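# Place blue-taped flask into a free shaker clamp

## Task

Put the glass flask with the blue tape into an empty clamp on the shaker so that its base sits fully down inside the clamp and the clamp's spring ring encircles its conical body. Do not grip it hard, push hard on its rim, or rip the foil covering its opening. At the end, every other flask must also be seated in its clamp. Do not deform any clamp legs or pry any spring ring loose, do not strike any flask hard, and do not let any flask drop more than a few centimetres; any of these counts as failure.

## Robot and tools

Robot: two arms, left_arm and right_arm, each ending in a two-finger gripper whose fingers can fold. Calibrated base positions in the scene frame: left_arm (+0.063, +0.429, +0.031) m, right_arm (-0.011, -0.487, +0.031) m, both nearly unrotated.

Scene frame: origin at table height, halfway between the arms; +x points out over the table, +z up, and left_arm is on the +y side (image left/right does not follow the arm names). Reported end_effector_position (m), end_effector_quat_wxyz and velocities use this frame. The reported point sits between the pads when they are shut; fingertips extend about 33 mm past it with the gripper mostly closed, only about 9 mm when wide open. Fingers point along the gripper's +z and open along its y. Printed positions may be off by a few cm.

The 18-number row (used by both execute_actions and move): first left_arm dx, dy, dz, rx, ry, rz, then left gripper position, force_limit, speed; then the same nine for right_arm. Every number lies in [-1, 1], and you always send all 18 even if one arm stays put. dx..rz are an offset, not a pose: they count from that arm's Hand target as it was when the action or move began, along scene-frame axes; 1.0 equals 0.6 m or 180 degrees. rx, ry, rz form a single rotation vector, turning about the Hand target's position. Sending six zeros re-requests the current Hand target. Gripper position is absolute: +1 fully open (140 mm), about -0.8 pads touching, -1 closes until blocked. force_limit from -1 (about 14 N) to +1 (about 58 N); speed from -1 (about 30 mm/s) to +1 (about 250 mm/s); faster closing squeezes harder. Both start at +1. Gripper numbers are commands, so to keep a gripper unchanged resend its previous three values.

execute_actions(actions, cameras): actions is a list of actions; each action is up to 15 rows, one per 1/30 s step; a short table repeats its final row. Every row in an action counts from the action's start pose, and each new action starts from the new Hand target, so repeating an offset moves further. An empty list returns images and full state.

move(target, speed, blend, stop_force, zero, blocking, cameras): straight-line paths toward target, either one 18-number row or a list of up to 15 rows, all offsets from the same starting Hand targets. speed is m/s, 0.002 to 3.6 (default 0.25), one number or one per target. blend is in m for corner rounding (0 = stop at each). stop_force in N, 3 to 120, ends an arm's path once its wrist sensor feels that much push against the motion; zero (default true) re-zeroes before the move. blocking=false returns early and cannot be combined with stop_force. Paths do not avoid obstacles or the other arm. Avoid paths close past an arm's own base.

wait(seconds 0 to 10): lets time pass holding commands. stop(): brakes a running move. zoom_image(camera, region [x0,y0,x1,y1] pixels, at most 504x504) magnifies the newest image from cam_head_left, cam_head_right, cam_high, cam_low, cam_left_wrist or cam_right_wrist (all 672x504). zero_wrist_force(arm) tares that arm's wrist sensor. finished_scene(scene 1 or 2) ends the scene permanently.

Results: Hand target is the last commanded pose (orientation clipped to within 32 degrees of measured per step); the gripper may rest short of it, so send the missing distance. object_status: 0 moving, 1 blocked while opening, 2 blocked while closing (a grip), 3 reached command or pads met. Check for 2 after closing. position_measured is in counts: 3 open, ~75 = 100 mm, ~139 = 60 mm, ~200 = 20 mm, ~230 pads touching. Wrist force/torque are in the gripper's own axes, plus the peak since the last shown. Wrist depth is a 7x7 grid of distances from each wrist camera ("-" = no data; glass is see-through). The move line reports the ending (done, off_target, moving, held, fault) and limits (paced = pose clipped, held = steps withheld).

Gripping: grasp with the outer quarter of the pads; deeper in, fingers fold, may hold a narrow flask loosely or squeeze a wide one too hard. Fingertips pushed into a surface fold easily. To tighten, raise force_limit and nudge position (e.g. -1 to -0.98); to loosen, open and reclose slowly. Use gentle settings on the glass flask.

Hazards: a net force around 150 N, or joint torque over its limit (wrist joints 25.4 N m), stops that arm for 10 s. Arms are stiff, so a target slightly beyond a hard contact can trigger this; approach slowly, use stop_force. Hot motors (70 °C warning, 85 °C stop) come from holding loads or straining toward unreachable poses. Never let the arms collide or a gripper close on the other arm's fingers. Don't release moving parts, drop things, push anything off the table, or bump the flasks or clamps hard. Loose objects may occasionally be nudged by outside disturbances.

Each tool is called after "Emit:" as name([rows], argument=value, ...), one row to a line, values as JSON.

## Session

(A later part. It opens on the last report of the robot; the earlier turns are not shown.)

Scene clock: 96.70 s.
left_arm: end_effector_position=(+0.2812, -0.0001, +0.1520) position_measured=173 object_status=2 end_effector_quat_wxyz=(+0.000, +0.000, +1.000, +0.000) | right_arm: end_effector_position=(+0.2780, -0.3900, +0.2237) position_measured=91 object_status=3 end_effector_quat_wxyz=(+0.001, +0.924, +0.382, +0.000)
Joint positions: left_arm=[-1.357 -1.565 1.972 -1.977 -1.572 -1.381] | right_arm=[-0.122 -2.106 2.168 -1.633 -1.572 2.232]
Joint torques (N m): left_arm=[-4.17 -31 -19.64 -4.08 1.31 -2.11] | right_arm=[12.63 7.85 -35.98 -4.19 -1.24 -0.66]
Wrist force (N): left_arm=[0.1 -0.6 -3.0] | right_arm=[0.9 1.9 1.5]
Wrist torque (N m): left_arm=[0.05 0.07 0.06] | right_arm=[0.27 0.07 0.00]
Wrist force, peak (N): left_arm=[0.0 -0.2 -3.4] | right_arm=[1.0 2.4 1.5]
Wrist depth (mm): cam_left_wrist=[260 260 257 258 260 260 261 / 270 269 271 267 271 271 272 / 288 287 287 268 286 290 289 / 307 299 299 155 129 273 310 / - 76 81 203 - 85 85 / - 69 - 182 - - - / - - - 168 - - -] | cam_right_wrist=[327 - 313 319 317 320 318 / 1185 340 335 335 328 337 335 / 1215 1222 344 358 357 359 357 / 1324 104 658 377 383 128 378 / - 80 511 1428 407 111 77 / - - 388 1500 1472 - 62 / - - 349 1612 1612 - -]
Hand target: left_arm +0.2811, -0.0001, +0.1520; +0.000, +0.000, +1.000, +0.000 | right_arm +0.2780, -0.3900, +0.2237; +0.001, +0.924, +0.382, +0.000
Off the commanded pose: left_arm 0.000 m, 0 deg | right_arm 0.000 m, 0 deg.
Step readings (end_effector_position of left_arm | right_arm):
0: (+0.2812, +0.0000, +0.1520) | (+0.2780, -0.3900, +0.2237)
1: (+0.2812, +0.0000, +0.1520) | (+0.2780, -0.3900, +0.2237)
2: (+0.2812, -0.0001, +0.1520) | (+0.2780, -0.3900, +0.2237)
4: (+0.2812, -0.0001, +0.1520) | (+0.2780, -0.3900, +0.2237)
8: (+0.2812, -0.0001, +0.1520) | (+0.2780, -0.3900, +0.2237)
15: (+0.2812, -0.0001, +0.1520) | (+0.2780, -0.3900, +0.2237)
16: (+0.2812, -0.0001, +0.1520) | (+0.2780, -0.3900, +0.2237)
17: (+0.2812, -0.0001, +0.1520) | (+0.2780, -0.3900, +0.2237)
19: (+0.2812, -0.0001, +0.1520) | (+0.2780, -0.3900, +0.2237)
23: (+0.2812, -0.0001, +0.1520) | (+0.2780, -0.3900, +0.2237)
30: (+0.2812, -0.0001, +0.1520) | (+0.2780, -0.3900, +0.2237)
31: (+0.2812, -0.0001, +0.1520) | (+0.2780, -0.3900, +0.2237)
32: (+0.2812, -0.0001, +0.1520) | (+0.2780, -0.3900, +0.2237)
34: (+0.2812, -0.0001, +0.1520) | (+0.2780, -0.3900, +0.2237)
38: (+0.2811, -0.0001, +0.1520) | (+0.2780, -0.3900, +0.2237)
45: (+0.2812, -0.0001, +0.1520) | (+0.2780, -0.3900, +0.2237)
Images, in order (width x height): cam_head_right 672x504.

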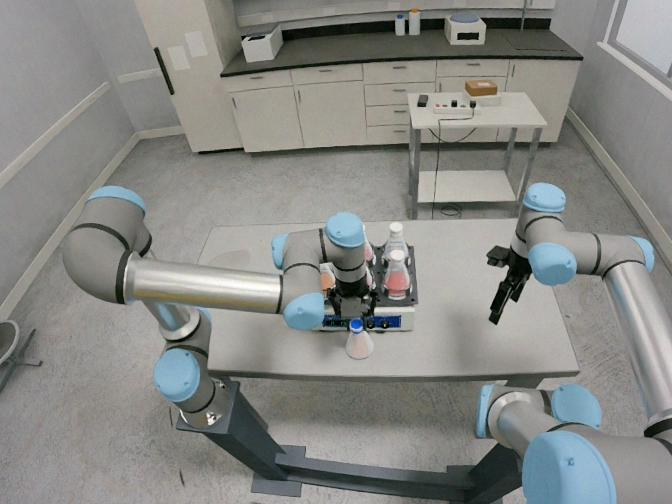

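Emit:
move([
  [0,0,0.5,0,0,0,-1,-1,-1,0,0,0,0,0,0,0.3,-1,-0.5],
  [0.4115,0.1685,0.5,0,0,0,-1,-1,-1,0,0,0,0,0,0,0.3,-1,-0.5],
  [0.4115,0.1685,0.3667,0,0,0,-1,-1,-1,0,0,0,0,0,0,0.3,-1,-0.5],
], speed=[0.15,0.15,0.08], blend=[0.02,0.02,0], cameras=["cam_left_wrist","cam_low","cam_high","cam_head_left"])

Scene clock: 107.70 s.
left_arm: end_effector_position=(+0.5280, +0.1011, +0.3721) position_measured=173 object_status=2 end_effector_quat_wxyz=(+0.000, +0.000, +1.000, +0.000) | right_arm: end_effector_position=(+0.2780, -0.3900, +0.2237) position_measured=91 object_status=3 end_effector_quat_wxyz=(+0.001, +0.924, +0.382, +0.000)
Joint positions: left_arm=[-0.826 -1.412 1.231 -1.39 -1.571 -0.85] | right_arm=[-0.122 -2.106 2.168 -1.633 -1.572 2.232]
Joint torques (N m): left_arm=[-7.69 -26.66 -28.94 -1.72 1.36 -2.1] | right_arm=[13.73 6.99 -36.24 -4 -1.24 -0.07]
Wrist force (N): left_arm=[0.0 0.3 0.6] | right_arm=[1.1 1.9 1.4]
Wrist torque (N m): left_arm=[0.15 0.10 0.23] | right_arm=[0.27 0.04 0.00]
Wrist force, peak (N): left_arm=[-0.1 -0.3 -3.3] | right_arm=[1.1 2.3 1.5]
Wrist depth (mm): cam_left_wrist=[309 307 309 308 449 452 460 / 339 338 339 338 358 482 480 / 358 226 368 269 496 518 513 / 539 541 410 155 129 533 543 / - 76 81 589 - 85 85 / - 69 - 1841 - - - / - - - 1958 - - -] | cam_right_wrist=[326 316 318 317 319 324 324 / 1139 344 335 336 337 338 334 / 1234 1222 353 355 359 357 361 / 1317 104 649 380 377 128 378 / - 80 512 1378 404 111 77 / - - 394 1500 1500 - 62 / - - 349 1580 1612 - -]
Hand target: left_arm +0.5280, +0.1010, +0.3720; +0.000, +0.000, +1.000, +0.000 | right_arm +0.2780, -0.3900, +0.2237; +0.001, +0.924, +0.382, +0.000
Off the commanded pose: left_arm 0.000 m, 0 deg | right_arm 0.000 m, 0 deg.
move: done
camera_calibration:
cam_left_wrist: T_world_to_cam=[[0.0175366, 0.999821, 0.00714615, -0.104855], [0.9302, -0.0189355, 0.366564, -0.627771], [0.366634, 0.000219049, -0.930365, 0.299118], [0, 0, 0, 1]] pos_world=[0.476125, 0.0928833, 0.509157]
Images, in order (width x height): cam_head_left 672x504, cam_high 672x504, cam_low 672x504, cam_left_wrist 672x504.

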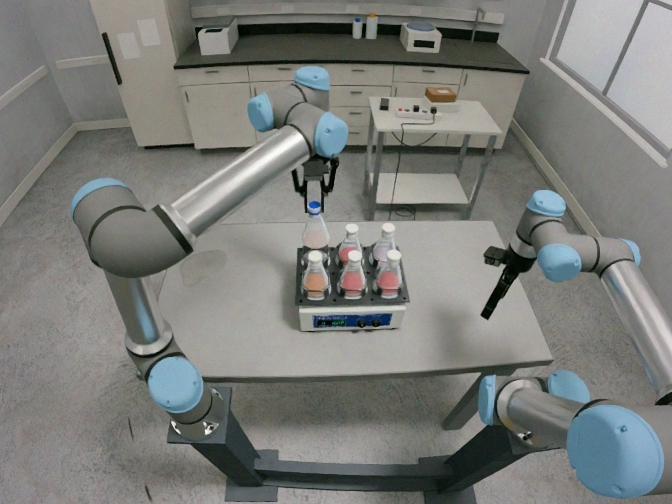

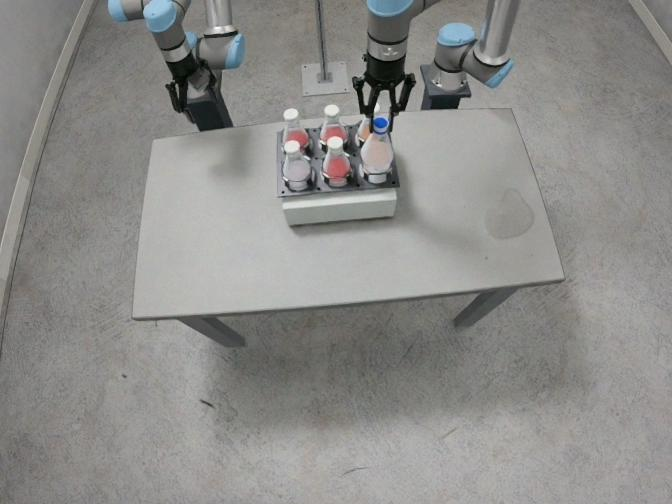

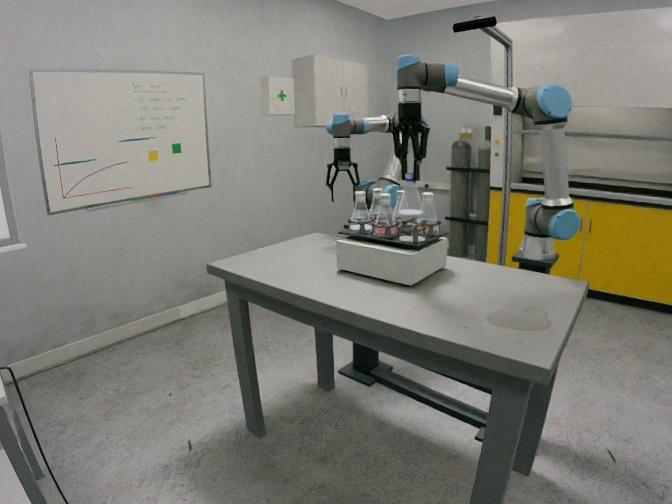

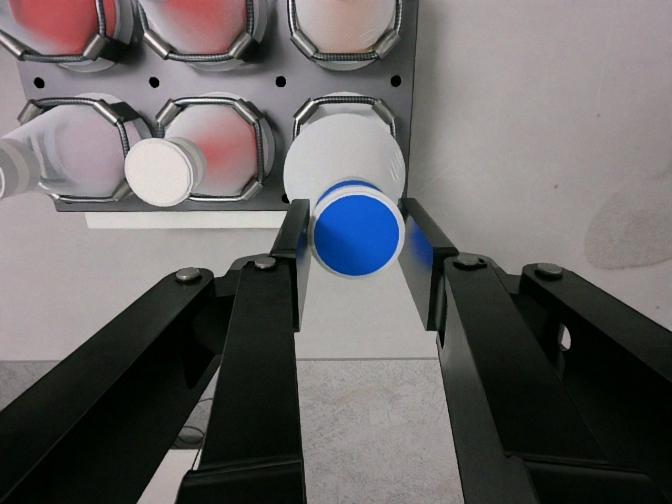

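Emit:
move(target=[0,0,-0.12,0,0,0,-1,-1,-1,0,0,0,0,0,0,0.3,-1,-0.5], speed=0.025, stop_force=6, cameras=["cam_left_wrist","cam_low","cam_high"])

Emit:
zoom_image(camera="cam_low", region=[330, 130, 460, 270])

Scene clock: 112.90 s.
left_arm: end_effector_position=(+0.5280, +0.1010, +0.3333) position_measured=173 object_status=2 end_effector_quat_wxyz=(+0.000, +0.000, +1.000, +0.000) | right_arm: end_effector_position=(+0.2780, -0.3900, +0.2237) position_measured=91 object_status=3 end_effector_quat_wxyz=(+0.001, +0.924, +0.382, +0.000)
Joint positions: left_arm=[-0.826 -1.424 1.345 -1.491 -1.571 -0.85] | right_arm=[-0.122 -2.106 2.168 -1.633 -1.572 2.232]
Joint torques (N m): left_arm=[1.37 -24.98 -19.01 -5.01 0.34 -0.42] | right_arm=[12.67 7.62 -36.16 -3.89 -1.27 0.3]
Wrist force (N): left_arm=[-0.3 0.3 0.6] | right_arm=[0.7 2.1 1.4]
Wrist torque (N m): left_arm=[0.14 0.14 0.23] | right_arm=[0.31 0.13 0.00]
Wrist force, peak (N): left_arm=[2.3 2.2 -8.8] | right_arm=[1.0 2.4 1.5]
Wrist depth (mm): cam_left_wrist=[274 273 286 269 407 416 415 / 303 301 302 299 316 446 460 / 310 187 314 268 464 472 481 / 506 375 369 154 129 494 500 / - 76 81 543 - 85 85 / - 69 - 1751 - - - / - - - 1906 - - -] | cam_right_wrist=[324 319 318 318 319 319 319 / 1139 340 339 338 335 334 337 / 1228 1261 354 356 - 358 357 / 1295 103 664 377 380 127 376 / - 80 439 1428 406 111 77 / - - 385 1500 1519 - 62 / - - 349 1623 1590 - -]
Hand target: left_arm +0.5280, +0.1010, +0.3333; +0.000, +0.000, +1.000, +0.000 (not the last commanded pose) | right_arm +0.2780, -0.3900, +0.2237; +0.001, +0.924, +0.382, +0.000
Off the commanded pose: left_arm 0.033 m, 0 deg | right_arm 0.000 m, 0 deg.
move: contact (left_arm)
camera_calibration:
cam_left_wrist: T_world_to_cam=[[0.0175011, 0.999821, 0.00723765, -0.104503], [0.930235, -0.018936, 0.366475, -0.613525], [0.366547, 0.000318985, -0.9304, 0.263068], [0, 0, 0, 1]] pos_world=[0.476125, 0.0927831, 0.470357]
Images, in order (width x height): cam_high 672x504, cam_low 672x504, cam_left_wrist 672x504.

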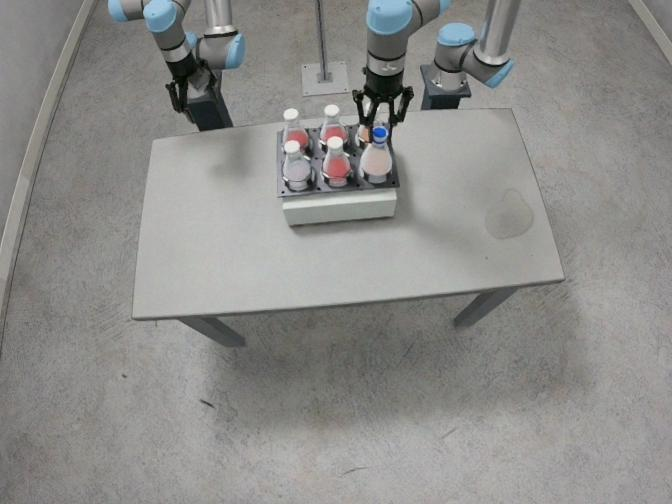

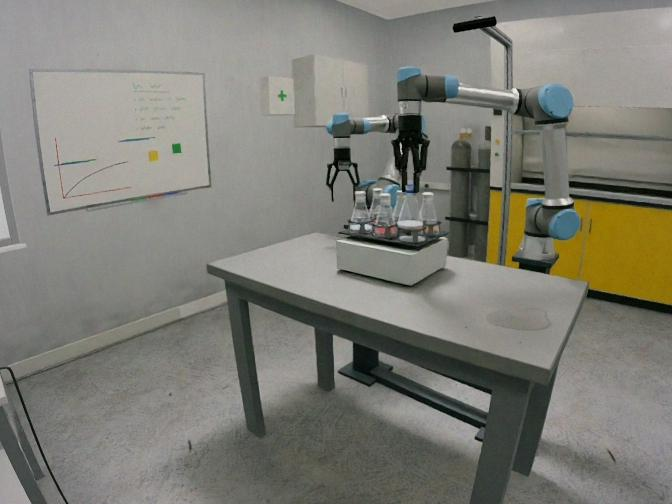

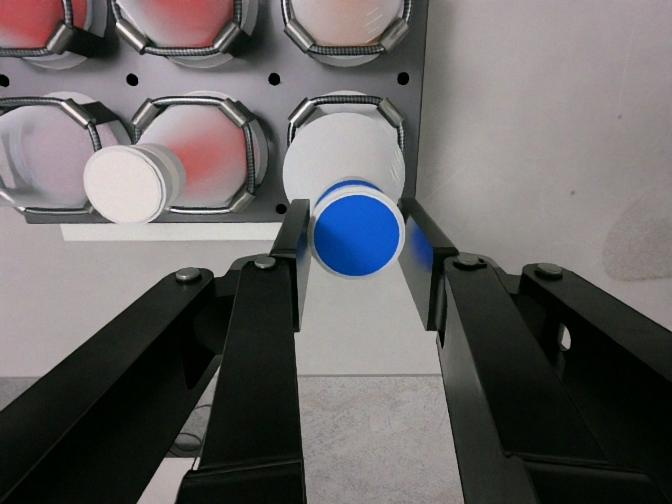

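Scaled by 3.600 from the camera's 672x504 image, which has a finer 960x720 frame.

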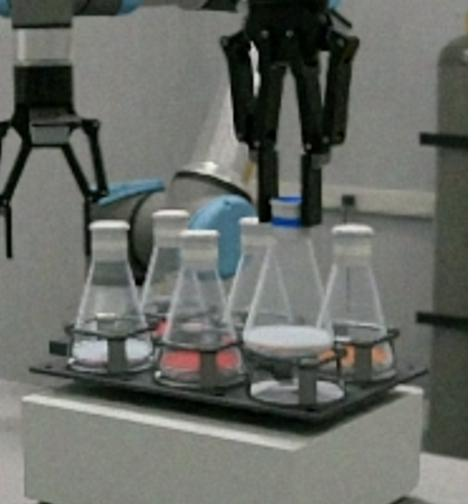

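Emit:
move(target=[-0.001,0.001,-0.008,0,0,0,-1,-1,-1,0,0,0,0,0,0,0.3,-1,-0.5], speed=0.01, stop_force=5)

Emit:
execute_actions([
  [[0,0,0,0,0,0,0.3,0,-1,0,0,0,0,0,0,0.3,-1,-0.5]],
  [[0,0,0,0,0,0,0.3,0,-1,0,0,0,0,0,0,0.3,-1,-0.5]],
  [[0,0,0,0,0,0,0.3,0,-1,0,0,0,0,0,0,0.3,-1,-0.5]],
], cameras=["cam_left_wrist","cam_low"])

Emit:
zoom_image(camera="cam_low", region=[360, 170, 450, 260])

Scene clock: 118.10 s.
left_arm: end_effector_position=(+0.5280, +0.1011, +0.3327) position_measured=173 object_status=2 end_effector_quat_wxyz=(-0.001, +0.000, +1.000, +0.000) | right_arm: end_effector_position=(+0.2780, -0.3900, +0.2237) position_measured=91 object_status=3 end_effector_quat_wxyz=(+0.001, +0.924, +0.382, +0.000)
Joint positions: left_arm=[-0.826 -1.424 1.347 -1.493 -1.571 -0.85] | right_arm=[-0.122 -2.106 2.168 -1.633 -1.572 2.232]
Joint torques (N m): left_arm=[-0.53 -25.03 -33.82 -1.15 0.41 -0.7] | right_arm=[13.23 6.25 -36.35 -3.95 -1.15 0.49]
Wrist force (N): left_arm=[0.1 0.4 -0.1] | right_arm=[0.9 2.2 1.5]
Wrist torque (N m): left_arm=[0.09 0.07 0.23] | right_arm=[0.34 0.08 0.00]
Wrist force, peak (N): left_arm=[1.8 2.4 -9.0] | right_arm=[1.0 2.3 1.5]
Wrist depth (mm): cam_left_wrist=[270 272 283 270 298 420 417 / 303 303 304 298 430 439 436 / 313 186 295 268 466 470 469 / 508 374 341 154 129 101 506 / - 76 81 545 - 85 85 / - 69 - 1723 - - - / - - - 1873 - - -] | cam_right_wrist=[1087 317 319 318 317 317 319 / 1150 336 334 335 337 336 341 / 1254 1222 357 356 358 359 357 / 1274 104 651 379 377 127 375 / - 80 505 1370 419 110 77 / - - 393 1463 1472 - 62 / - - 350 1646 1717 - -]
Hand target: left_arm +0.5280, +0.1011, +0.3327; -0.001, +0.000, +1.000, +0.000 (not the last commanded pose) | right_arm +0.2780, -0.3900, +0.2237; +0.001, +0.924, +0.382, +0.000
Off the commanded pose: left_arm 0.004 m, 0 deg | right_arm 0.000 m, 0 deg.
move: contact (left_arm)

Scene clock: 120.03 s.
left_arm: end_effector_position=(+0.5280, +0.1011, +0.3327) position_measured=91 object_status=0 end_effector_quat_wxyz=(-0.001, +0.000, +1.000, +0.000) | right_arm: end_effector_position=(+0.2780, -0.3900, +0.2237) position_measured=91 object_status=3 end_effector_quat_wxyz=(+0.001, +0.924, +0.382, +0.000)
Joint positions: left_arm=[-0.826 -1.424 1.347 -1.493 -1.571 -0.85] | right_arm=[-0.122 -2.106 2.168 -1.633 -1.572 2.232]
Joint torques (N m): left_arm=[-0.12 -25.12 -29 -1.15 0.44 -0.71] | right_arm=[12.72 6.75 -35.6 -3.91 -1.22 0.65]
Wrist force (N): left_arm=[-0.1 0.5 -1.1] | right_arm=[1.0 2.3 1.4]
Wrist torque (N m): left_arm=[0.17 0.10 0.23] | right_arm=[0.36 0.06 0.00]
Wrist force, peak (N): left_arm=[-0.2 0.3 -1.1] | right_arm=[0.7 2.3 1.6]
Wrist depth (mm): cam_left_wrist=[270 272 283 270 191 414 415 / 303 304 305 303 431 441 443 / 314 186 314 276 337 472 473 / 501 193 152 502 496 131 499 / - 87 545 547 545 - 74 / - 60 1710 1696 1683 - - / - - 1841 1810 1857 - -] | cam_right_wrist=[326 312 319 313 - 312 319 / 1139 340 336 335 341 339 336 / 1228 1222 346 357 356 359 358 / 1295 104 647 380 380 128 370 / - 80 512 1370 414 111 77 / - - 391 1500 1454 - 62 / - - 350 1612 1623 - -]
Hand target: left_arm +0.5280, +0.1011, +0.3327; -0.001, +0.000, +1.000, +0.000 | right_arm +0.2780, -0.3900, +0.2237; +0.001, +0.924, +0.382, +0.000
Off the commanded pose: left_arm 0.000 m, 0 deg | right_arm 0.000 m, 0 deg.
Step readings (end_effector_position of left_arm | right_arm):
0: (+0.5280, +0.1011, +0.3327) | (+0.2780, -0.3900, +0.2237)
1: (+0.5280, +0.1011, +0.3327) | (+0.2780, -0.3900, +0.2237)
2: (+0.5280, +0.1011, +0.3327) | (+0.2780, -0.3900, +0.2237)
4: (+0.5280, +0.1011, +0.3327) | (+0.2780, -0.3900, +0.2237)
8: (+0.5280, +0.1011, +0.3327) | (+0.2780, -0.3900, +0.2237)
15: (+0.5280, +0.1011, +0.3327) | (+0.2780, -0.3900, +0.2237)
16: (+0.5280, +0.1011, +0.3327) | (+0.2780, -0.3900, +0.2237)
17: (+0.5280, +0.1011, +0.3327) | (+0.2780, -0.3900, +0.2237)
19: (+0.5280, +0.1011, +0.3327) | (+0.2780, -0.3900, +0.2237)
23: (+0.5280, +0.1011, +0.3327) | (+0.2780, -0.3900, +0.2237)
30: (+0.5280, +0.1011, +0.3327) | (+0.2780, -0.3900, +0.2237)
31: (+0.5280, +0.1011, +0.3327) | (+0.2780, -0.3900, +0.2237)
32: (+0.5280, +0.1011, +0.3327) | (+0.2780, -0.3900, +0.2237)
34: (+0.5280, +0.1011, +0.3327) | (+0.2780, -0.3900, +0.2237)
38: (+0.5280, +0.1011, +0.3327) | (+0.2780, -0.3900, +0.2237)
45: (+0.5280, +0.1011, +0.3327) | (+0.2780, -0.3900, +0.2237)
camera_calibration:
cam_left_wrist: T_world_to_cam=[[0.0175241, 0.999819, 0.00745855, -0.104612], [0.930269, -0.0190383, 0.366384, -0.613233], [0.36646, 0.000517895, -0.930434, 0.262455], [0, 0, 0, 1]] pos_world=[0.476125, 0.0927826, 0.469656]
Images, in order (width x height): cam_low 672x504, cam_left_wrist 672x504.

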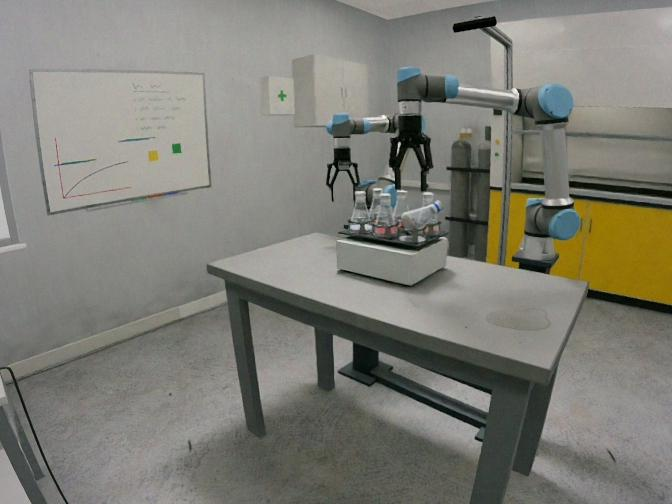

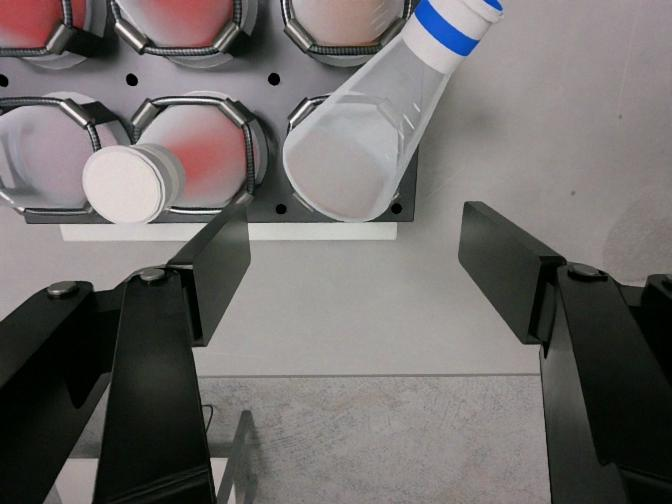

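Scaled by 5.600 from the camera's 672x504 image, which has a finer 960x720 frame.

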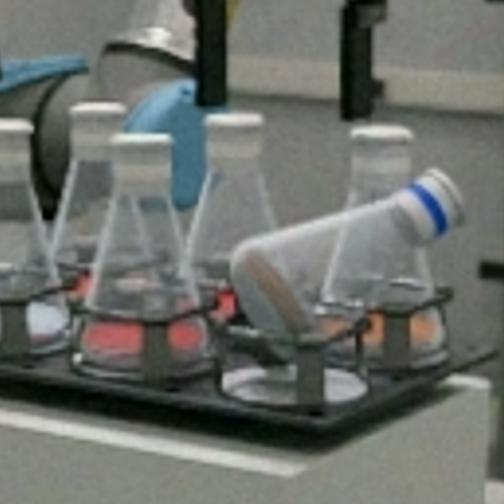

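Emit:
wait(seconds=0.1, cameras=["cam_low","cam_left_wrist","cam_high","cam_head_left"])

Emit:
zoom_image(camera="cam_low", region=[360, 170, 450, 260])

Emit:
zoom_image(camera="cam_high", region=[330, 90, 450, 210])

Emit:
zoom_image(camera="cam_head_left", region=[240, 170, 400, 330])

Scene clock: 123.23 s.
left_arm: end_effector_position=(+0.5280, +0.1011, +0.3327) position_measured=91 object_status=3 end_effector_quat_wxyz=(-0.001, +0.000, +1.000, +0.000) | right_arm: end_effector_position=(+0.2780, -0.3900, +0.2237) position_measured=91 object_status=3 end_effector_quat_wxyz=(+0.001, +0.924, +0.382, +0.000)
Joint positions: left_arm=[-0.826 -1.424 1.347 -1.493 -1.571 -0.85] | right_arm=[-0.122 -2.106 2.168 -1.633 -1.572 2.232]
Joint torques (N m): left_arm=[0.03 -26.3 -21.12 -1.08 0.35 -0.75] | right_arm=[12.81 6.62 -36.07 -3.9 -1.2 0.94]
Wrist force (N): left_arm=[-0.1 0.4 -1.0] | right_arm=[0.9 2.1 1.2]
Wrist torque (N m): left_arm=[0.15 0.11 0.23] | right_arm=[0.32 0.07 0.00]
Wrist force, peak (N): left_arm=[-0.1 0.2 -1.2] | right_arm=[1.0 2.2 1.6]
Wrist depth (mm): cam_left_wrist=[270 271 283 271 191 414 417 / 303 303 303 304 435 441 441 / 315 187 323 273 466 471 485 / - 193 153 507 499 127 503 / - 88 135 595 544 - 74 / - 60 1710 1696 1780 - - / - - 1857 1890 1958 - -] | cam_right_wrist=[325 320 316 319 319 321 320 / 1156 337 336 333 335 336 337 / 1215 1209 358 357 356 359 357 / 1267 104 653 379 380 128 376 / - 80 507 1402 404 111 77 / - - 394 1490 1509 - 62 / - - 352 1669 1646 - -]
Hand target: left_arm +0.5280, +0.1011, +0.3327; -0.001, +0.000, +1.000, +0.000 | right_arm +0.2780, -0.3900, +0.2237; +0.001, +0.924, +0.382, +0.000
Tool commands: left_gripper/position=+0.3 left_gripper/force_limit=+0.0 left_gripper/speed=-1.0 right_gripper/position=+0.3 right_gripper/force_limit=-1.0 right_gripper/speed=-0.5
Off the commanded pose: left_arm 0.000 m, 0 deg | right_arm 0.000 m, 0 deg.
wait: 0.10 s; at rest from the start
camera_calibration:
cam_left_wrist: T_world_to_cam=[[0.0175241, 0.999819, 0.00745855, -0.104612], [0.930269, -0.0190383, 0.366384, -0.613233], [0.36646, 0.000517895, -0.930434, 0.262455], [0, 0, 0, 1]] pos_world=[0.476125, 0.0927826, 0.469656]
Images, in order (width x height): cam_head_left 672x504, cam_high 672x504, cam_low 672x504, cam_left_wrist 672x504.

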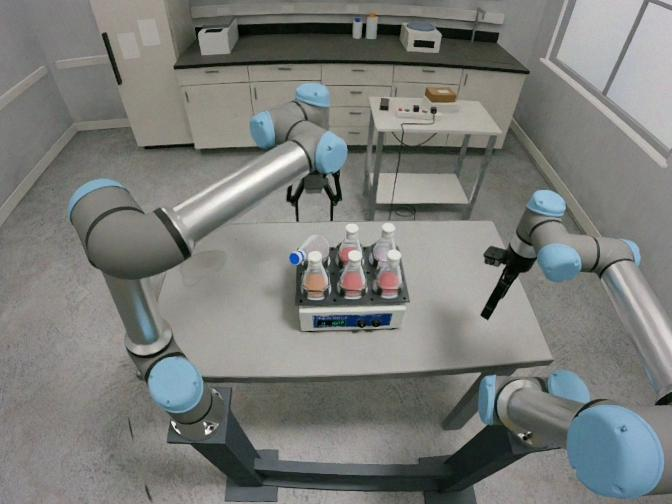

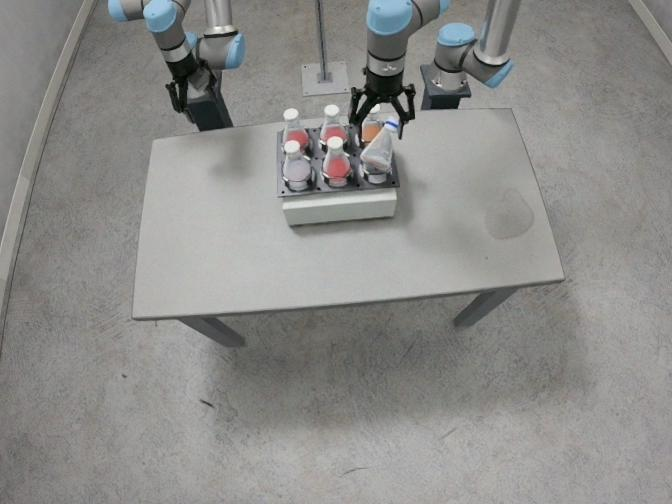

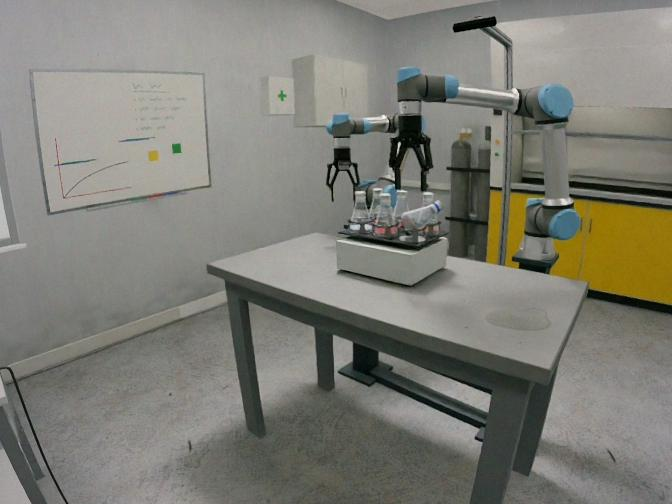

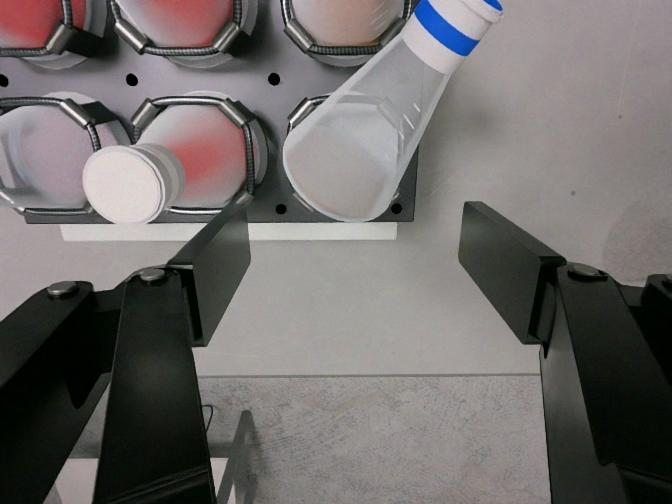

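Scaled by 5.600 from the camera's 672x504 image, which has a finer 960x720 frame.

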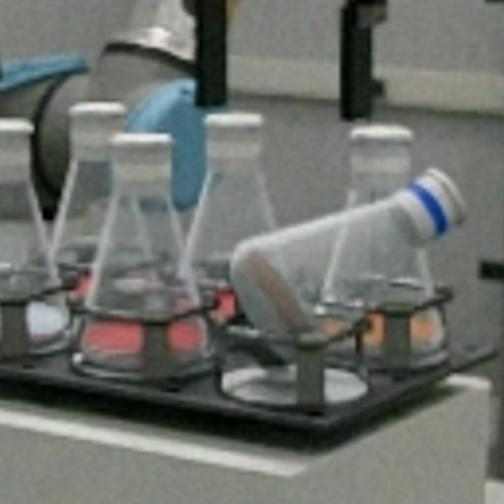

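Scaled by 4.200 from the camera's 672x504 image, which has a finer 960x720 frame.

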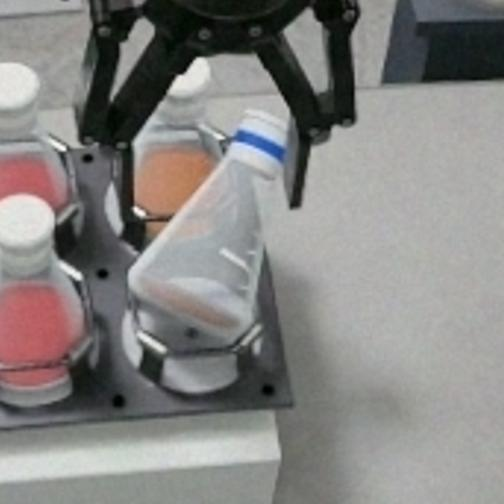

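Scaled by 3.150 from the camera's 672x504 image, which has a finer 960x720 frame.

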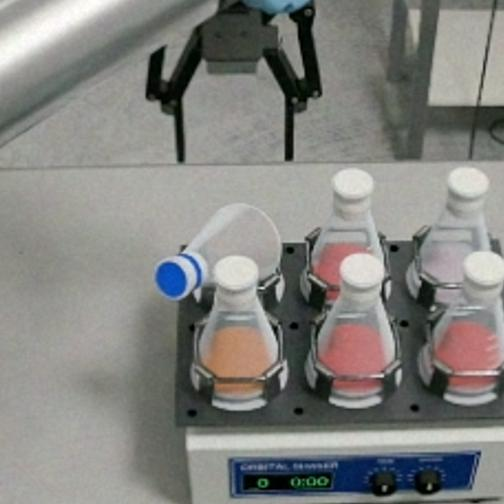

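Emit:
move([
  [0,0,0.2,0,0,0,0.3,0,-1,0,0,0,0,0,0,0.3,-1,-0.5],
  [-0.3617,0.241,0.2,0,0,0,0.3,0,-1,0,0,0,0,0,0,0.3,-1,-0.5],
  [-0.3617,0.241,0.0555,0.1726,-0.3363,-0.632,0.3,0,-1,0,0,0,0,0,0,0.3,-1,-0.5],
], speed=[0.25,0.3,0.4], blend=[0.03,0.03,0], cameras=["cam_left_wrist","cam_head_left","cam_high"])

Scene clock: 149.63 s.
left_arm: end_effector_position=(+0.3112, +0.2442, +0.3659) position_measured=91 object_status=3 end_effector_quat_wxyz=(+0.291, +0.775, +0.476, +0.298) | right_arm: end_effector_position=(+0.2780, -0.3900, +0.2237) position_measured=91 object_status=3 end_effector_quat_wxyz=(+0.001, +0.924, +0.382, +0.000)
Joint positions: left_arm=[-2.986 -2.644 1.965 -0.065 -1.304 -1.088] | right_arm=[-0.122 -2.106 2.168 -1.633 -1.572 2.232]
Joint torques (N m): left_arm=[-5.2 32.79 -26.1 0.02 -1.16 -1.16] | right_arm=[12.84 6.3 -35.71 -3.68 -1.21 1.48]
Wrist force (N): left_arm=[0.5 -0.4 -0.5] | right_arm=[0.9 2.2 1.3]
Wrist torque (N m): left_arm=[-0.02 -0.09 0.24] | right_arm=[0.34 0.07 0.00]
Wrist force, peak (N): left_arm=[-2.1 -0.6 -3.3] | right_arm=[0.9 2.3 1.5]
Wrist depth (mm): cam_left_wrist=[- 98 105 117 132 146 2316 / 98 102 115 145 2316 2267 2420 / 103 113 133 513 2198 1923 2595 / 115 120 153 423 453 131 2951 / - 87 398 436 494 110 74 / - 60 520 472 528 - - / - - 557 688 894 - -] | cam_right_wrist=[325 316 319 319 318 320 321 / 1139 339 336 335 337 336 338 / 1215 1228 354 355 357 355 359 / 1261 104 653 391 375 127 375 / - 80 514 1411 405 111 77 / - - 390 1519 1500 - 62 / - - 348 1590 1580 - -]
Hand target: left_arm +0.3110, +0.2457, +0.3660; +0.418, +0.785, +0.403, +0.215 | right_arm +0.2780, -0.3900, +0.2237; +0.001, +0.924, +0.382, +0.000
Off the commanded pose: left_arm 0.001 m, 19 deg | right_arm 0.000 m, 0 deg.
move: off_target (left_arm)
camera_calibration:
cam_left_wrist: T_world_to_cam=[[0.552102, -0.39208, 0.735837, -0.337146], [-0.625716, -0.778119, 0.0548685, 0.362549], [0.551056, -0.490718, -0.674932, 0.341812], [0, 0, 0, 1]] pos_world=[0.224634, 0.317652, 0.458892]
Images, in order (width x height): cam_head_left 672x504, cam_high 672x504, cam_left_wrist 672x504.

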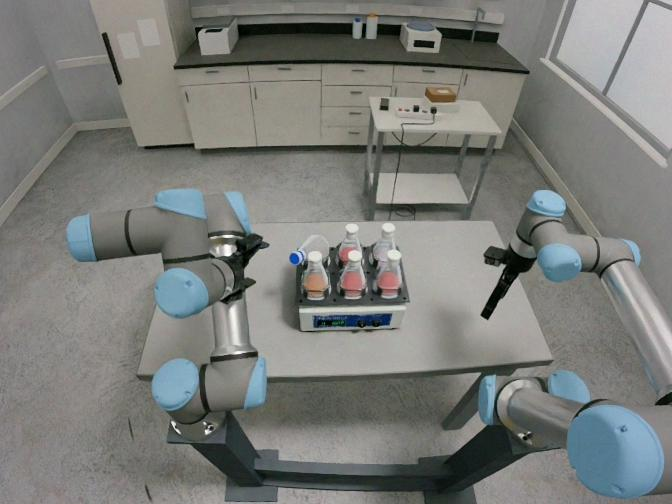

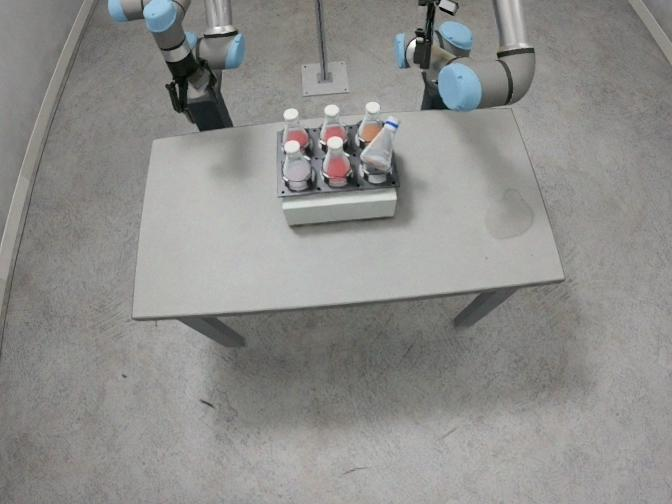

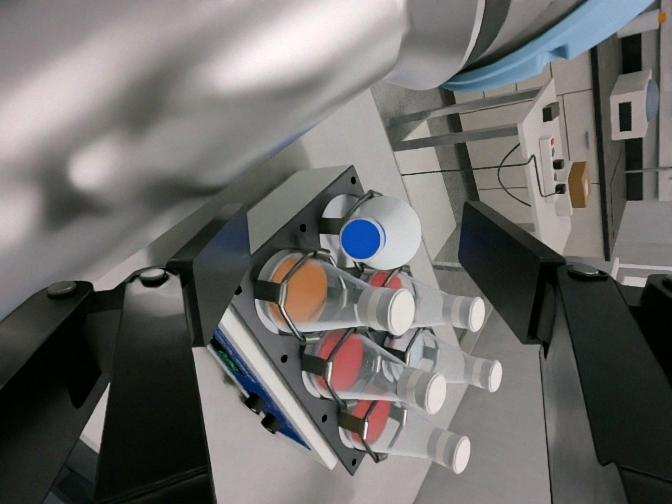

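Emit:
move([
  [0,0,0.1445,-0.1726,0.3363,0.632,0,0,-1,0,0,0,0,0,0,0.3,-1,-0.5],
  [0.3,0.12,0.1445,-0.1726,0.3363,0.632,0,0,-1,0,0,0,0,0,0,0.3,-1,-0.5],
], speed=[0.4,0.3], cameras=["cam_head_left","cam_left_wrist"])

Scene clock: 173.40 s.
left_arm: end_effector_position=(+0.3113, +0.2459, +0.3945) position_measured=129 object_status=3 end_effector_quat_wxyz=(+0.311, +0.612, +0.713, +0.142) | right_arm: end_effector_position=(+0.2780, -0.3900, +0.2237) position_measured=91 object_status=3 end_effector_quat_wxyz=(+0.001, +0.924, +0.382, +0.000)
Joint positions: left_arm=[-2.986 -2.644 1.784 -0.055 -1.31 -1.682] | right_arm=[-0.122 -2.106 2.168 -1.633 -1.572 2.232]
Joint torques (N m): left_arm=[4.57 35.43 -9.04 -2.83 1.93 2.05] | right_arm=[12.16 6.21 -35.67 -3.71 -1.15 1.6]
Wrist force (N): left_arm=[0.2 -0.2 -1.3] | right_arm=[1.2 1.8 1.5]
Wrist torque (N m): left_arm=[0.05 0.00 0.18] | right_arm=[0.26 0.02 0.00]
Wrist force, peak (N): left_arm=[-1.0 2.4 -3.4] | right_arm=[1.0 2.3 1.6]
Wrist depth (mm): cam_left_wrist=[121 124 125 128 131 128 123 / 387 441 500 173 152 145 144 / 426 457 421 486 2367 183 164 / 462 476 122 469 149 1710 2221 / - 85 121 470 2951 80 86 / - 73 396 532 - - - / - - - 2534 - - -] | cam_right_wrist=[326 319 318 319 317 320 321 / 1162 1063 337 337 335 337 337 / 1209 1241 354 355 354 359 - / 1288 104 646 374 379 128 378 / - 80 512 1411 409 111 77 / - - 389 1509 1519 - 62 / - - 348 1646 1657 - -]
Hand target: left_arm +0.3113, +0.2458, +0.3945; +0.311, +0.612, +0.713, +0.142 (not the last commanded pose) | right_arm +0.2780, -0.3900, +0.2237; +0.001, +0.924, +0.382, +0.000
Off the commanded pose: left_arm 0.202 m, 89 deg | right_arm 0.000 m, 0 deg.
shoulder posture changed (left arm): the wrist came as close to joint 1's axis as it can, and the arm is now in the other of its two shoulder postures.
move: held (left_arm; a check stopped the path); path passed 0 of 2 targets; limits=held
pose unreachable (left arm): on one or more control steps of this call, first in action 0 (counted from 0), this arm could not follow its commanded pose, so it was not sent that pose on those steps. It may still have moved: this result reports where it is.
cause: moving toward the commanded pose would bring two parts of the arm too close to each other (its gripper and another part of the arm, with joints 3 (elbow) to 6 (wrist 3) between them, 27 mm apart when it was first held).
camera_calibration:
cam_left_wrist: T_world_to_cam=[[0.780791, 0.195634, 0.593374, -0.517163], [-0.188095, -0.832054, 0.521831, 0.0551869], [0.595807, -0.519051, -0.612862, 0.330389], [0, 0, 0, 1]] pos_world=[0.217329, 0.318582, 0.480556]
Images, in order (width x height): cam_head_left 672x504, cam_left_wrist 672x504.

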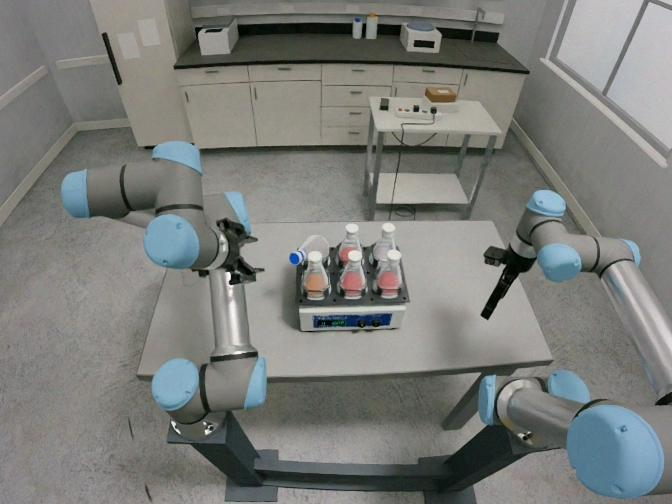

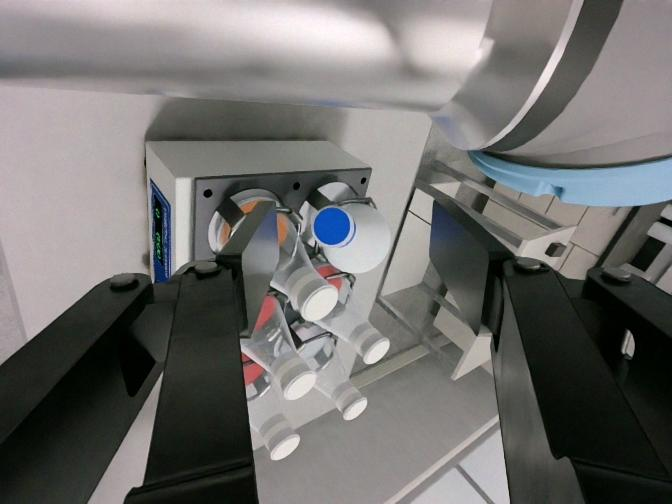

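Emit:
move([
  [0.05,0.05,0.2,0,0,0,0,0,-1,0,0,0,0,0,0,0.3,-1,-0.5],
  [0.05,0.05,0.35,0.0615,0.2135,0,0,0,-1,0,0,0,0,0,0,0.3,-1,-0.5],
], speed=0.25, cameras=["cam_head_left"])

Scene clock: 185.67 s.
left_arm: end_effector_position=(+0.3432, +0.2751, +0.5412) position_measured=129 object_status=3 end_effector_quat_wxyz=(+0.239, +0.635, +0.729, +0.091) | right_arm: end_effector_position=(+0.2780, -0.3900, +0.2237) position_measured=91 object_status=3 end_effector_quat_wxyz=(+0.001, +0.924, +0.382, +0.000)
Joint positions: left_arm=[-2.844 -2.402 1.141 0.121 -1.277 -1.5] | right_arm=[-0.122 -2.106 2.168 -1.633 -1.572 2.232]
Joint torques (N m): left_arm=[7.59 19.1 -16.87 -3.61 2.16 2.09] | right_arm=[12.89 5.93 -36.12 -3.55 -1.08 1.65]
Wrist force (N): left_arm=[0.1 0.0 -1.3] | right_arm=[0.9 2.0 1.5]
Wrist torque (N m): left_arm=[0.09 0.06 0.14] | right_arm=[0.31 0.09 0.00]
Wrist force, peak (N): left_arm=[-6.9 6.5 -2.1] | right_arm=[1.1 2.3 1.6]
Wrist depth (mm): cam_left_wrist=[208 189 167 147 136 132 2112 / 536 578 632 176 150 156 2564 / 615 610 532 587 2176 2727 2316 / 1197 682 134 643 148 1780 2221 / - 85 661 697 2951 80 86 / - 73 578 2834 - - - / - - 2727 - - - -] | cam_right_wrist=[326 317 319 318 319 319 318 / 1134 339 336 335 337 338 339 / 1222 1228 355 355 358 358 360 / 1288 104 651 385 380 128 376 / - 80 511 1394 406 111 77 / - - 389 1490 1509 - 62 / - - 348 1634 1646 - -]
Hand target: left_arm +0.3432, +0.2751, +0.5412; +0.239, +0.635, +0.729, +0.091 (not the last commanded pose) | right_arm +0.2780, -0.3900, +0.2237; +0.001, +0.924, +0.382, +0.000
Off the commanded pose: left_arm 0.063 m, 30 deg | right_arm 0.000 m, 0 deg.
move: held (left_arm; a check stopped the path); path passed 1 of 2 targets; limits=held
pose unreachable (left arm): on one or more control steps of this call, first in action 0 (counted from 0), this arm could not follow its commanded pose, so it was not sent that pose on those steps. It may still have moved: this result reports where it is.
cause: moving toward the commanded pose would bring two parts of the arm too close to each other (its gripper and another part of the arm, with joints 3 (elbow) to 6 (wrist 3) between them, 24 mm apart when it was first held).
Images, in order (width x height): cam_head_left 672x504.

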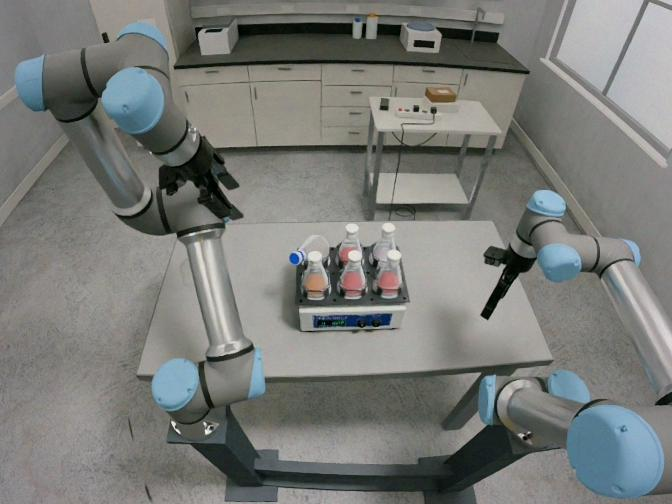

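Emit:
move([
  [0,0,0.15,0,0,0,0,0,-1,0,0,0,0,0,0,0.3,-1,-0.5],
  [-0.6,0.42,0.2,0,0,0,0,0,-1,0,0,0,0,0,0,0.3,-1,-0.5],
], speed=0.25, cameras=["cam_head_left","cam_low"])

Scene clock: 194.47 s.
left_arm: end_effector_position=(+0.1511, +0.4103, +0.6502) position_measured=129 object_status=3 end_effector_quat_wxyz=(-0.066, +0.617, +0.766, +0.169) | right_arm: end_effector_position=(+0.2780, -0.3900, +0.2237) position_measured=91 object_status=3 end_effector_quat_wxyz=(+0.001, +0.924, +0.382, +0.000)
Joint positions: left_arm=[-2.539 -1.959 0.612 0.062 -1.798 -1.173] | right_arm=[-0.122 -2.106 2.168 -1.633 -1.572 2.232]
Joint torques (N m): left_arm=[3.96 20.93 -15.93 -0.65 0.54 2.05] | right_arm=[12.49 5.91 -35.72 -3.56 -1.23 1.58]
Wrist force (N): left_arm=[0.5 0.1 0.1] | right_arm=[1.0 2.1 1.4]
Wrist torque (N m): left_arm=[0.09 -0.03 0.11] | right_arm=[0.32 0.05 0.00]
Wrist force, peak (N): left_arm=[5.3 -10.8 -1.1] | right_arm=[1.1 2.2 1.5]
Wrist depth (mm): cam_left_wrist=[1539 1572 1620 1644 114 84 72 / 1496 1550 1644 1657 138 120 1958 / 1561 1596 1644 1572 178 165 1923 / 1539 1608 134 435 170 167 177 / - 85 446 363 228 80 86 / - 73 801 810 - - - / - - - 810 - - -] | cam_right_wrist=[1139 319 320 320 319 320 325 / 1156 340 335 335 335 336 338 / 1209 1203 358 358 365 359 357 / 1274 104 642 379 379 128 379 / - 80 519 1402 403 111 77 / - - 388 1529 1490 - 62 / - - 349 1580 1646 - -]
Hand target: left_arm +0.1511, +0.4102, +0.6502; -0.066, +0.618, +0.765, +0.169 (not the last commanded pose) | right_arm +0.2780, -0.3900, +0.2237; +0.001, +0.924, +0.382, +0.000
Off the commanded pose: left_arm 0.205 m, 36 deg | right_arm 0.000 m, 0 deg.
shoulder posture changed (left arm): the wrist came as close to joint 1's axis as it can, and the arm is now in the other of its two shoulder postures.
move: held (left_arm; a check stopped the path); path passed 1 of 2 targets; limits=paced,held
pose unreachable (left arm): on one or more control steps of this call, first in action 0 (counted from 0), this arm could not follow its commanded pose, so it was not sent that pose on those steps. It may still have moved: this result reports where it is.
cause: moving toward the commanded pose would bring two parts of the arm too close to each other (its gripper and another part of the arm, with joints 4 (wrist 1) to 6 (wrist 3) between them, 11 mm apart when it was first held).
Images, in order (width x height): cam_head_left 672x504, cam_low 672x504.

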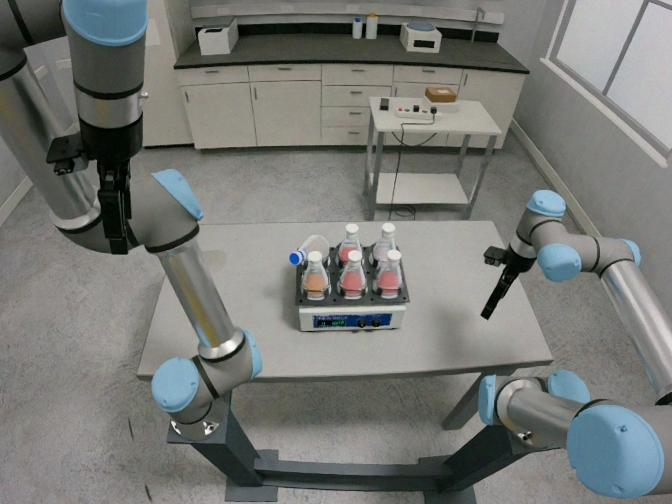

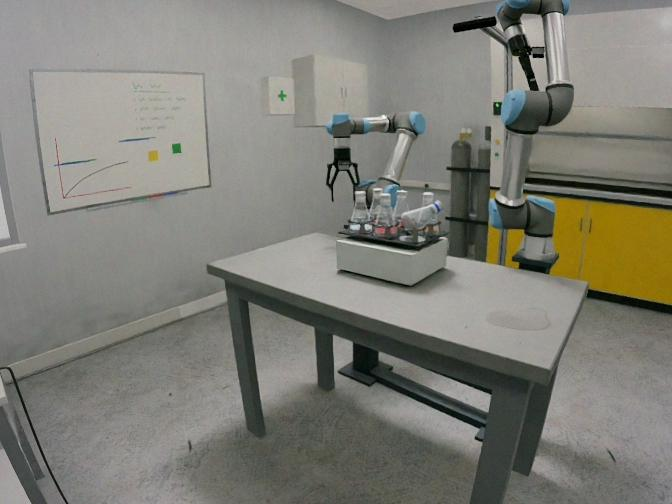

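Emit:
move([
  [-0.25,-0.3,0,0,0,0,0,0,-1,0,0,0,0,0,0,0.3,-1,-0.5],
  [-0.2,-0.55,0,-0.1106,0.0348,0,0,0,-1,0,0,0,0,0,0,0.3,-1,-0.5],
  [0.15,-0.6,-0.1,-0.1106,0.0348,0,0,0,-1,0,0,0,0,0,0,0.3,-1,-0.5],
  [0.42,-0.4,-0.15,-0.1106,0.0348,0,0,0,-1,0,0,0,0,0,0,0.3,-1,-0.5],
], speed=0.25, blend=[0,0.05,0.05,0], cameras=["cam_head_left","cam_low","cam_left_wrist"])

Scene clock: 205.60 s.
left_arm: end_effector_position=(+0.4030, +0.1701, +0.5602) position_measured=129 object_status=3 end_effector_quat_wxyz=(+0.001, +0.628, +0.778, +0.000) | right_arm: end_effector_position=(+0.2780, -0.3900, +0.2237) position_measured=91 object_status=3 end_effector_quat_wxyz=(+0.001, +0.924, +0.382, +0.000)
Joint positions: left_arm=[-0.944 -1.558 0.857 -0.871 -1.571 0.389] | right_arm=[-0.122 -2.106 2.168 -1.633 -1.572 2.232]
Joint torques (N m): left_arm=[4.98 -29.27 -24.15 -1.15 1.14 1.38] | right_arm=[12.54 5.52 -35.47 -3.39 -1.17 1.68]
Wrist force (N): left_arm=[0.0 0.4 -1.0] | right_arm=[1.3 2.1 1.2]
Wrist torque (N m): left_arm=[0.18 0.09 0.24] | right_arm=[0.33 -0.01 0.00]
Wrist force, peak (N): left_arm=[2.2 2.7 1.1] | right_arm=[1.1 2.3 1.6]
Wrist depth (mm): cam_left_wrist=[1455 1408 624 624 661 614 634 / 1517 1528 669 675 645 671 1517 / 1632 1584 709 548 570 - 1670 / 1696 1683 122 584 148 118 1766 / - 84 121 637 481 80 86 / - 73 - - - - - / - - - 957 - - -] | cam_right_wrist=[326 316 319 318 320 319 319 / 1139 338 336 336 334 339 334 / 1215 1215 352 - 357 353 360 / 1274 104 647 380 381 128 377 / - 80 457 1394 409 111 77 / - - 389 1490 1601 - 62 / - - 349 1634 1590 - -]
Hand target: left_arm +0.4031, +0.1702, +0.5602; +0.001, +0.628, +0.778, +0.000 | right_arm +0.2780, -0.3900, +0.2237; +0.001, +0.924, +0.382, +0.000
Off the commanded pose: left_arm 0.000 m, 0 deg | right_arm 0.000 m, 0 deg.
move: done
camera_calibration:
cam_left_wrist: T_world_to_cam=[[0.980863, 0.194553, 0.00749822, -0.424415], [0.178174, -0.912482, 0.368281, -0.124938], [0.0784921, -0.359898, -0.929684, 0.696862], [0, 0, 0, 1]] pos_world=[0.383856, 0.219366, 0.697056]
Images, in order (width x height): cam_head_left 672x504, cam_low 672x504, cam_left_wrist 672x504.

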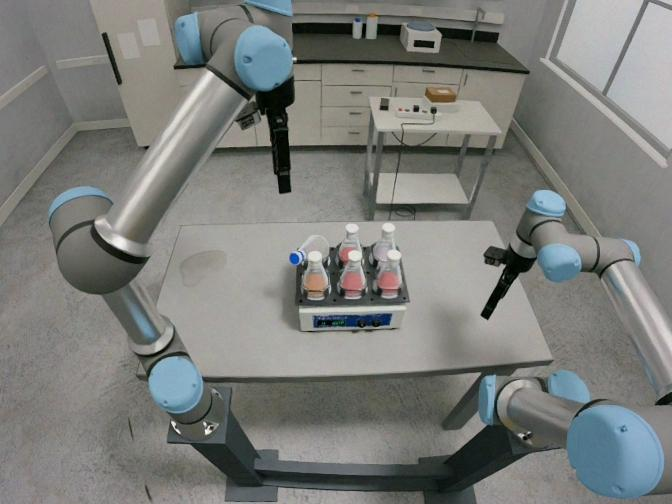

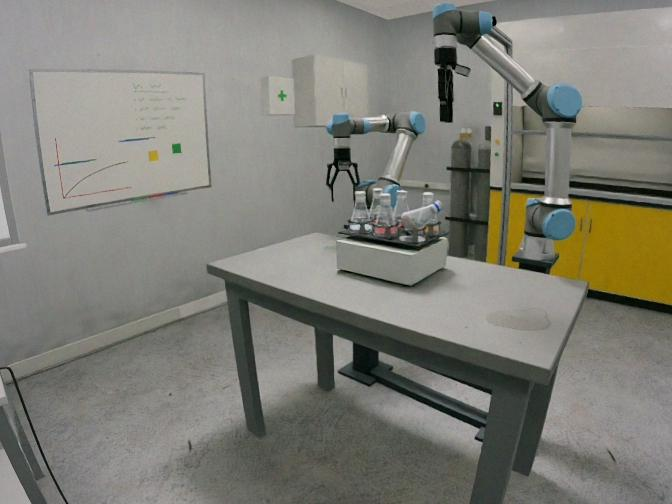

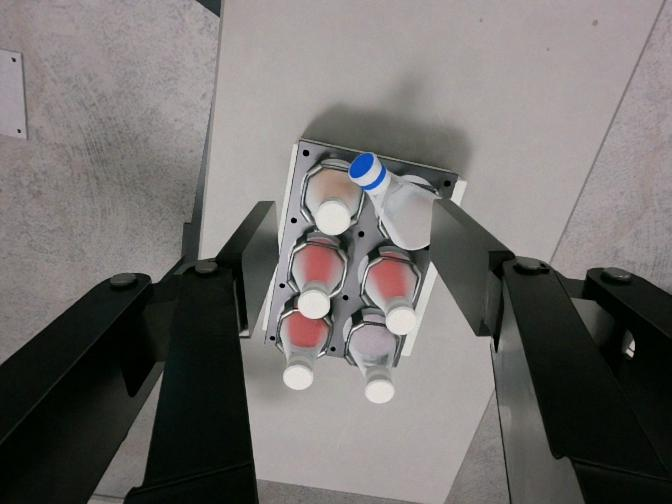

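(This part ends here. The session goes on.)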